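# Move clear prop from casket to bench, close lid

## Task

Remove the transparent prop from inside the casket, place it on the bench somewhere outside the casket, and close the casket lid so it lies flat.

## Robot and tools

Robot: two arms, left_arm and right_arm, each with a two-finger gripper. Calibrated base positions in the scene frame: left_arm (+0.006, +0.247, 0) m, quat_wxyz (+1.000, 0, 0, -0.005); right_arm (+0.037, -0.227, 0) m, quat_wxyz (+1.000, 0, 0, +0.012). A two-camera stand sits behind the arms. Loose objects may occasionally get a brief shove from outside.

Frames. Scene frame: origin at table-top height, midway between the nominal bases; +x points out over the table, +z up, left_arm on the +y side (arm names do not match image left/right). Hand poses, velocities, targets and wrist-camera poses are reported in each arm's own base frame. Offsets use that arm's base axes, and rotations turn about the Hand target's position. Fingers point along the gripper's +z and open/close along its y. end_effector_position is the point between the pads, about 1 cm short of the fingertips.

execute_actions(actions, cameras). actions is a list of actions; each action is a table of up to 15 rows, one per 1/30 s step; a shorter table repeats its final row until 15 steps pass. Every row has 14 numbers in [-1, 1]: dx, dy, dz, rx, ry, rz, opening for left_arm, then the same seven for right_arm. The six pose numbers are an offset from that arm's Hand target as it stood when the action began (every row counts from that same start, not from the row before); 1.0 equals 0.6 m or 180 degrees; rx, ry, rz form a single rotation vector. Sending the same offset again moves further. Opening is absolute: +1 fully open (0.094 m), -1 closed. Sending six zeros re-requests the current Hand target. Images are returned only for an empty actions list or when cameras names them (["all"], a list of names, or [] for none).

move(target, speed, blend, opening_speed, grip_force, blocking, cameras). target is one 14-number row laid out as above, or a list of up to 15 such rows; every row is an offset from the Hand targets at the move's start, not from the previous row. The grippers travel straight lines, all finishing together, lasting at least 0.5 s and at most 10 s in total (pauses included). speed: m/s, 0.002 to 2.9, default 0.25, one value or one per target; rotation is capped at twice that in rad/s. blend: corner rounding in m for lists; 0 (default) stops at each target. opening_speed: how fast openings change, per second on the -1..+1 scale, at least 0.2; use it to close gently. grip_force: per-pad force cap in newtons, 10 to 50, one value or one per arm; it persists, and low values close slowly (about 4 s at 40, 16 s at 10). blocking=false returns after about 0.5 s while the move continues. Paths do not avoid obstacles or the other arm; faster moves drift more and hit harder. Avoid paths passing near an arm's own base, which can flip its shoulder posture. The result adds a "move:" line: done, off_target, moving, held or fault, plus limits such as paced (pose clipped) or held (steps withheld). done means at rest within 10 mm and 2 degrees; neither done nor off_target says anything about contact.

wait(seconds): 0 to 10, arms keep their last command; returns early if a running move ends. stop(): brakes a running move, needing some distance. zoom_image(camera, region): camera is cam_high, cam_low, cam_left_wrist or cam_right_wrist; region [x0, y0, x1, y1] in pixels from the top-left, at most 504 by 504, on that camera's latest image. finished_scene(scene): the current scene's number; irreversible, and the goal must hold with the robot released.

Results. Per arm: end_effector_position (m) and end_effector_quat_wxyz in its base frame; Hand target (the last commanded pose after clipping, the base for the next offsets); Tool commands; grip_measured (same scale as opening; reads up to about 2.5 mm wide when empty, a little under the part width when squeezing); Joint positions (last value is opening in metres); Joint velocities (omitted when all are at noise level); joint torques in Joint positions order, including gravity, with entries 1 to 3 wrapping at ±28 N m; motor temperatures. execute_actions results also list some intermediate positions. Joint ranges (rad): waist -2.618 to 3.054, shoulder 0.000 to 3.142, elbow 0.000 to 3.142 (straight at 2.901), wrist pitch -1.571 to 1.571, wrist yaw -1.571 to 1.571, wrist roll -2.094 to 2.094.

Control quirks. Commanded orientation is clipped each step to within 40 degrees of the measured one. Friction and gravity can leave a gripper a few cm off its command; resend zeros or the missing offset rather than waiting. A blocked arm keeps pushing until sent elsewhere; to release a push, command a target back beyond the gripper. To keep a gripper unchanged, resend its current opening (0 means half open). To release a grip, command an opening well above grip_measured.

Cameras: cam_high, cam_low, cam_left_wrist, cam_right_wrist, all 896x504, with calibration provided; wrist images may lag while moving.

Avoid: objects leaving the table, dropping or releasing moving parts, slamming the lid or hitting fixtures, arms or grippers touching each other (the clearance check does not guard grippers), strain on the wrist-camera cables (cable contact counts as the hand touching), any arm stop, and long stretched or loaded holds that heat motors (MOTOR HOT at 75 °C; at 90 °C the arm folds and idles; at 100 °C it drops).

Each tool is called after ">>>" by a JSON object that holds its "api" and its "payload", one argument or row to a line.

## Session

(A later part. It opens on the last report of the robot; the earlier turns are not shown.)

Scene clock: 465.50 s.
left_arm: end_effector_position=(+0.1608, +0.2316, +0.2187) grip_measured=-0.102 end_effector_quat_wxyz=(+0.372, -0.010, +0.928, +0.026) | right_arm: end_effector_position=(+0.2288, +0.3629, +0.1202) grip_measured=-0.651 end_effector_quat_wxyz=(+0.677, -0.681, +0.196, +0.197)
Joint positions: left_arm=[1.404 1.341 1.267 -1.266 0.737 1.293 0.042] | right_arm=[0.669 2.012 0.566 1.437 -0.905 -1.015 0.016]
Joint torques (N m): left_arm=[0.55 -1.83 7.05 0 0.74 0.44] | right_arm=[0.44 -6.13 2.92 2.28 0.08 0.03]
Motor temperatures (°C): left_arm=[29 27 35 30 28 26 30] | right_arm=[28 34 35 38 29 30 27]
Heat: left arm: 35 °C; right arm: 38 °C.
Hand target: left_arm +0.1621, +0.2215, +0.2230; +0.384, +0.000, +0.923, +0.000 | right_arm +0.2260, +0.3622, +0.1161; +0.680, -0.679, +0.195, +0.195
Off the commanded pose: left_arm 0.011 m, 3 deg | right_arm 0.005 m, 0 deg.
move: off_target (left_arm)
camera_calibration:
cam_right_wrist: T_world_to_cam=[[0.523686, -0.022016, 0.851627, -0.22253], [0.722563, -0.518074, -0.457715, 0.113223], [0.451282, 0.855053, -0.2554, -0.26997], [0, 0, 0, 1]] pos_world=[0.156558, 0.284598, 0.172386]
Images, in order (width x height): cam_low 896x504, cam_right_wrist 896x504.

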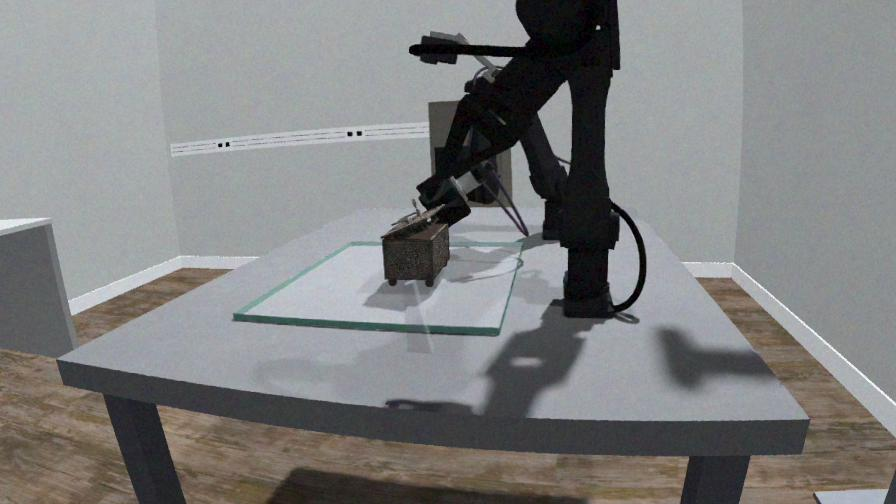

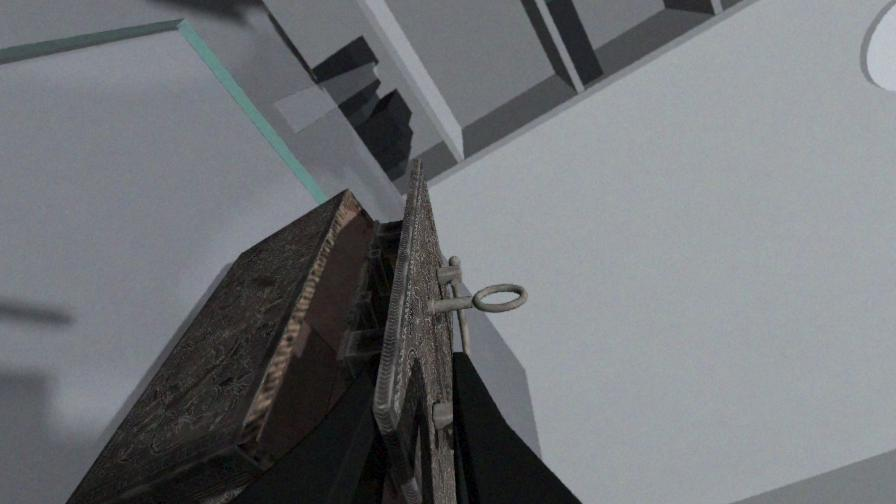

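>>> {"api": "move", "payload": {
  "target": [
    [0,0,0,0,0,0,-0.1,-0.005,-0.018,-0.012,0,0,0,-0.6],
    [0,0,0,0,0,0,-0.1,-0.008,-0.055,-0.028,0,0,0,-0.6],
    [0,0,0,0,0,0,-0.1,-0.008,-0.12,-0.01,0,0,0,-0.6]
  ],
  "speed": [0.03,0.05,0.1],
  "blend": [0.005,0.005,0],
  "cameras": ["all"]
}}

>>> {"api": "zoom_image", "payload": {
  "camera": "cam_low",
  "region": [340, 90, 520, 300]
}}

Scene clock: 477.50 s.
left_arm: end_effector_position=(+0.1608, +0.2316, +0.2187) grip_measured=-0.102 end_effector_quat_wxyz=(+0.372, -0.010, +0.928, +0.026) | right_arm: end_effector_position=(+0.2249, +0.2924, +0.0942) grip_measured=-0.601 end_effector_quat_wxyz=(+0.655, -0.690, +0.226, +0.210)
Joint positions: left_arm=[1.404 1.341 1.267 -1.266 0.737 1.293 0.042] | right_arm=[0.461 1.994 0.391 1.484 -1.1 -1.051 0.019]
Joint torques (N m): left_arm=[0.55 -1.83 7.08 0 0.74 0.44] | right_arm=[-0.4 -8.24 1.76 2.55 -0.23 0.03]
Heat: left arm: 35 °C; right arm: 39 °C.
Hand target: left_arm +0.1621, +0.2215, +0.2230; +0.384, +0.000, +0.923, +0.000 | right_arm +0.2212, +0.2902, +0.1101; +0.680, -0.679, +0.195, +0.195
Off the commanded pose: left_arm 0.011 m, 3 deg | right_arm 0.016 m, 5 deg.
joint sent to its limit (right arm) — joint 4 (wrist pitch), upper limit. The joint targets still meet the commanded pose.
move: off_target (left_arm, right_arm)
camera_calibration:
cam_left_wrist: T_world_to_cam=[[0.0554981, -0.998429, 0.00774154, 0.213521], [-0.968544, -0.0557174, -0.242524, 0.255042], [0.242575, 0.00596163, -0.970114, 0.283177], [0, 0, 0, 1]] pos_world=[0.166478, 0.225708, 0.334915]
cam_right_wrist: T_world_to_cam=[[0.57749, 0.0121673, 0.816307, -0.218665], [0.685989, -0.549349, -0.47711, 0.086861], [0.442633, 0.835504, -0.325591, -0.200237], [0, 0, 0, 1]] pos_world=[0.155323, 0.217676, 0.154745]

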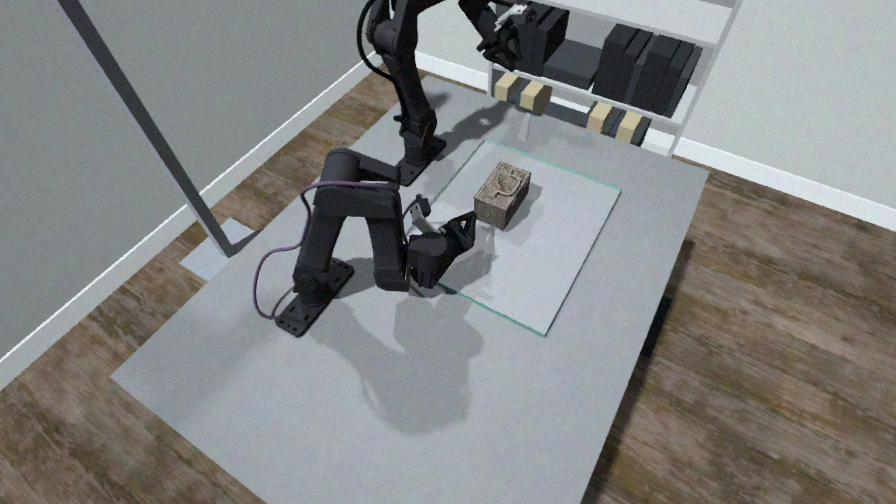

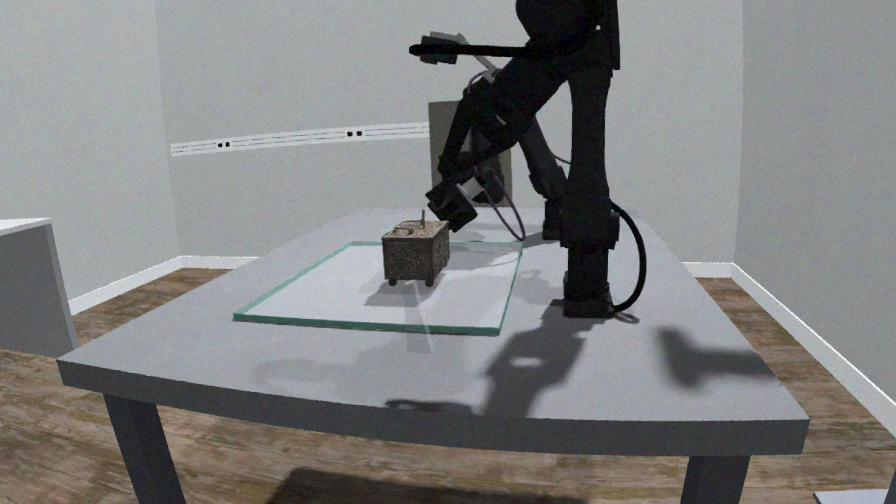

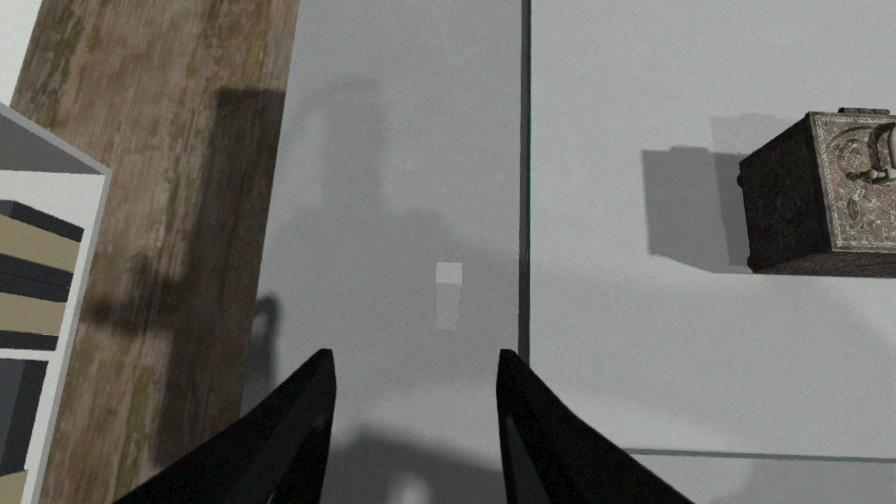

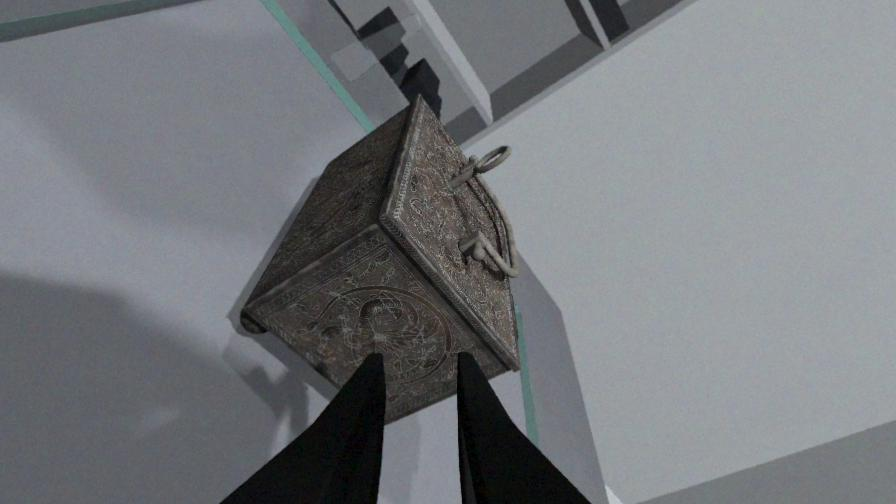

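Scaled by 2.400 from the camera's 896x504 image, which has a finer 1280x720 frame.

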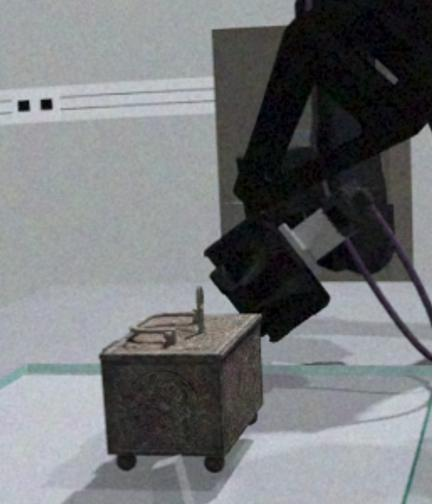

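Lid flat, prop on the bench.

>>> {"api": "finished_scene", "payload": {
  "scene": 1
}}

The scene is finished: the task was done.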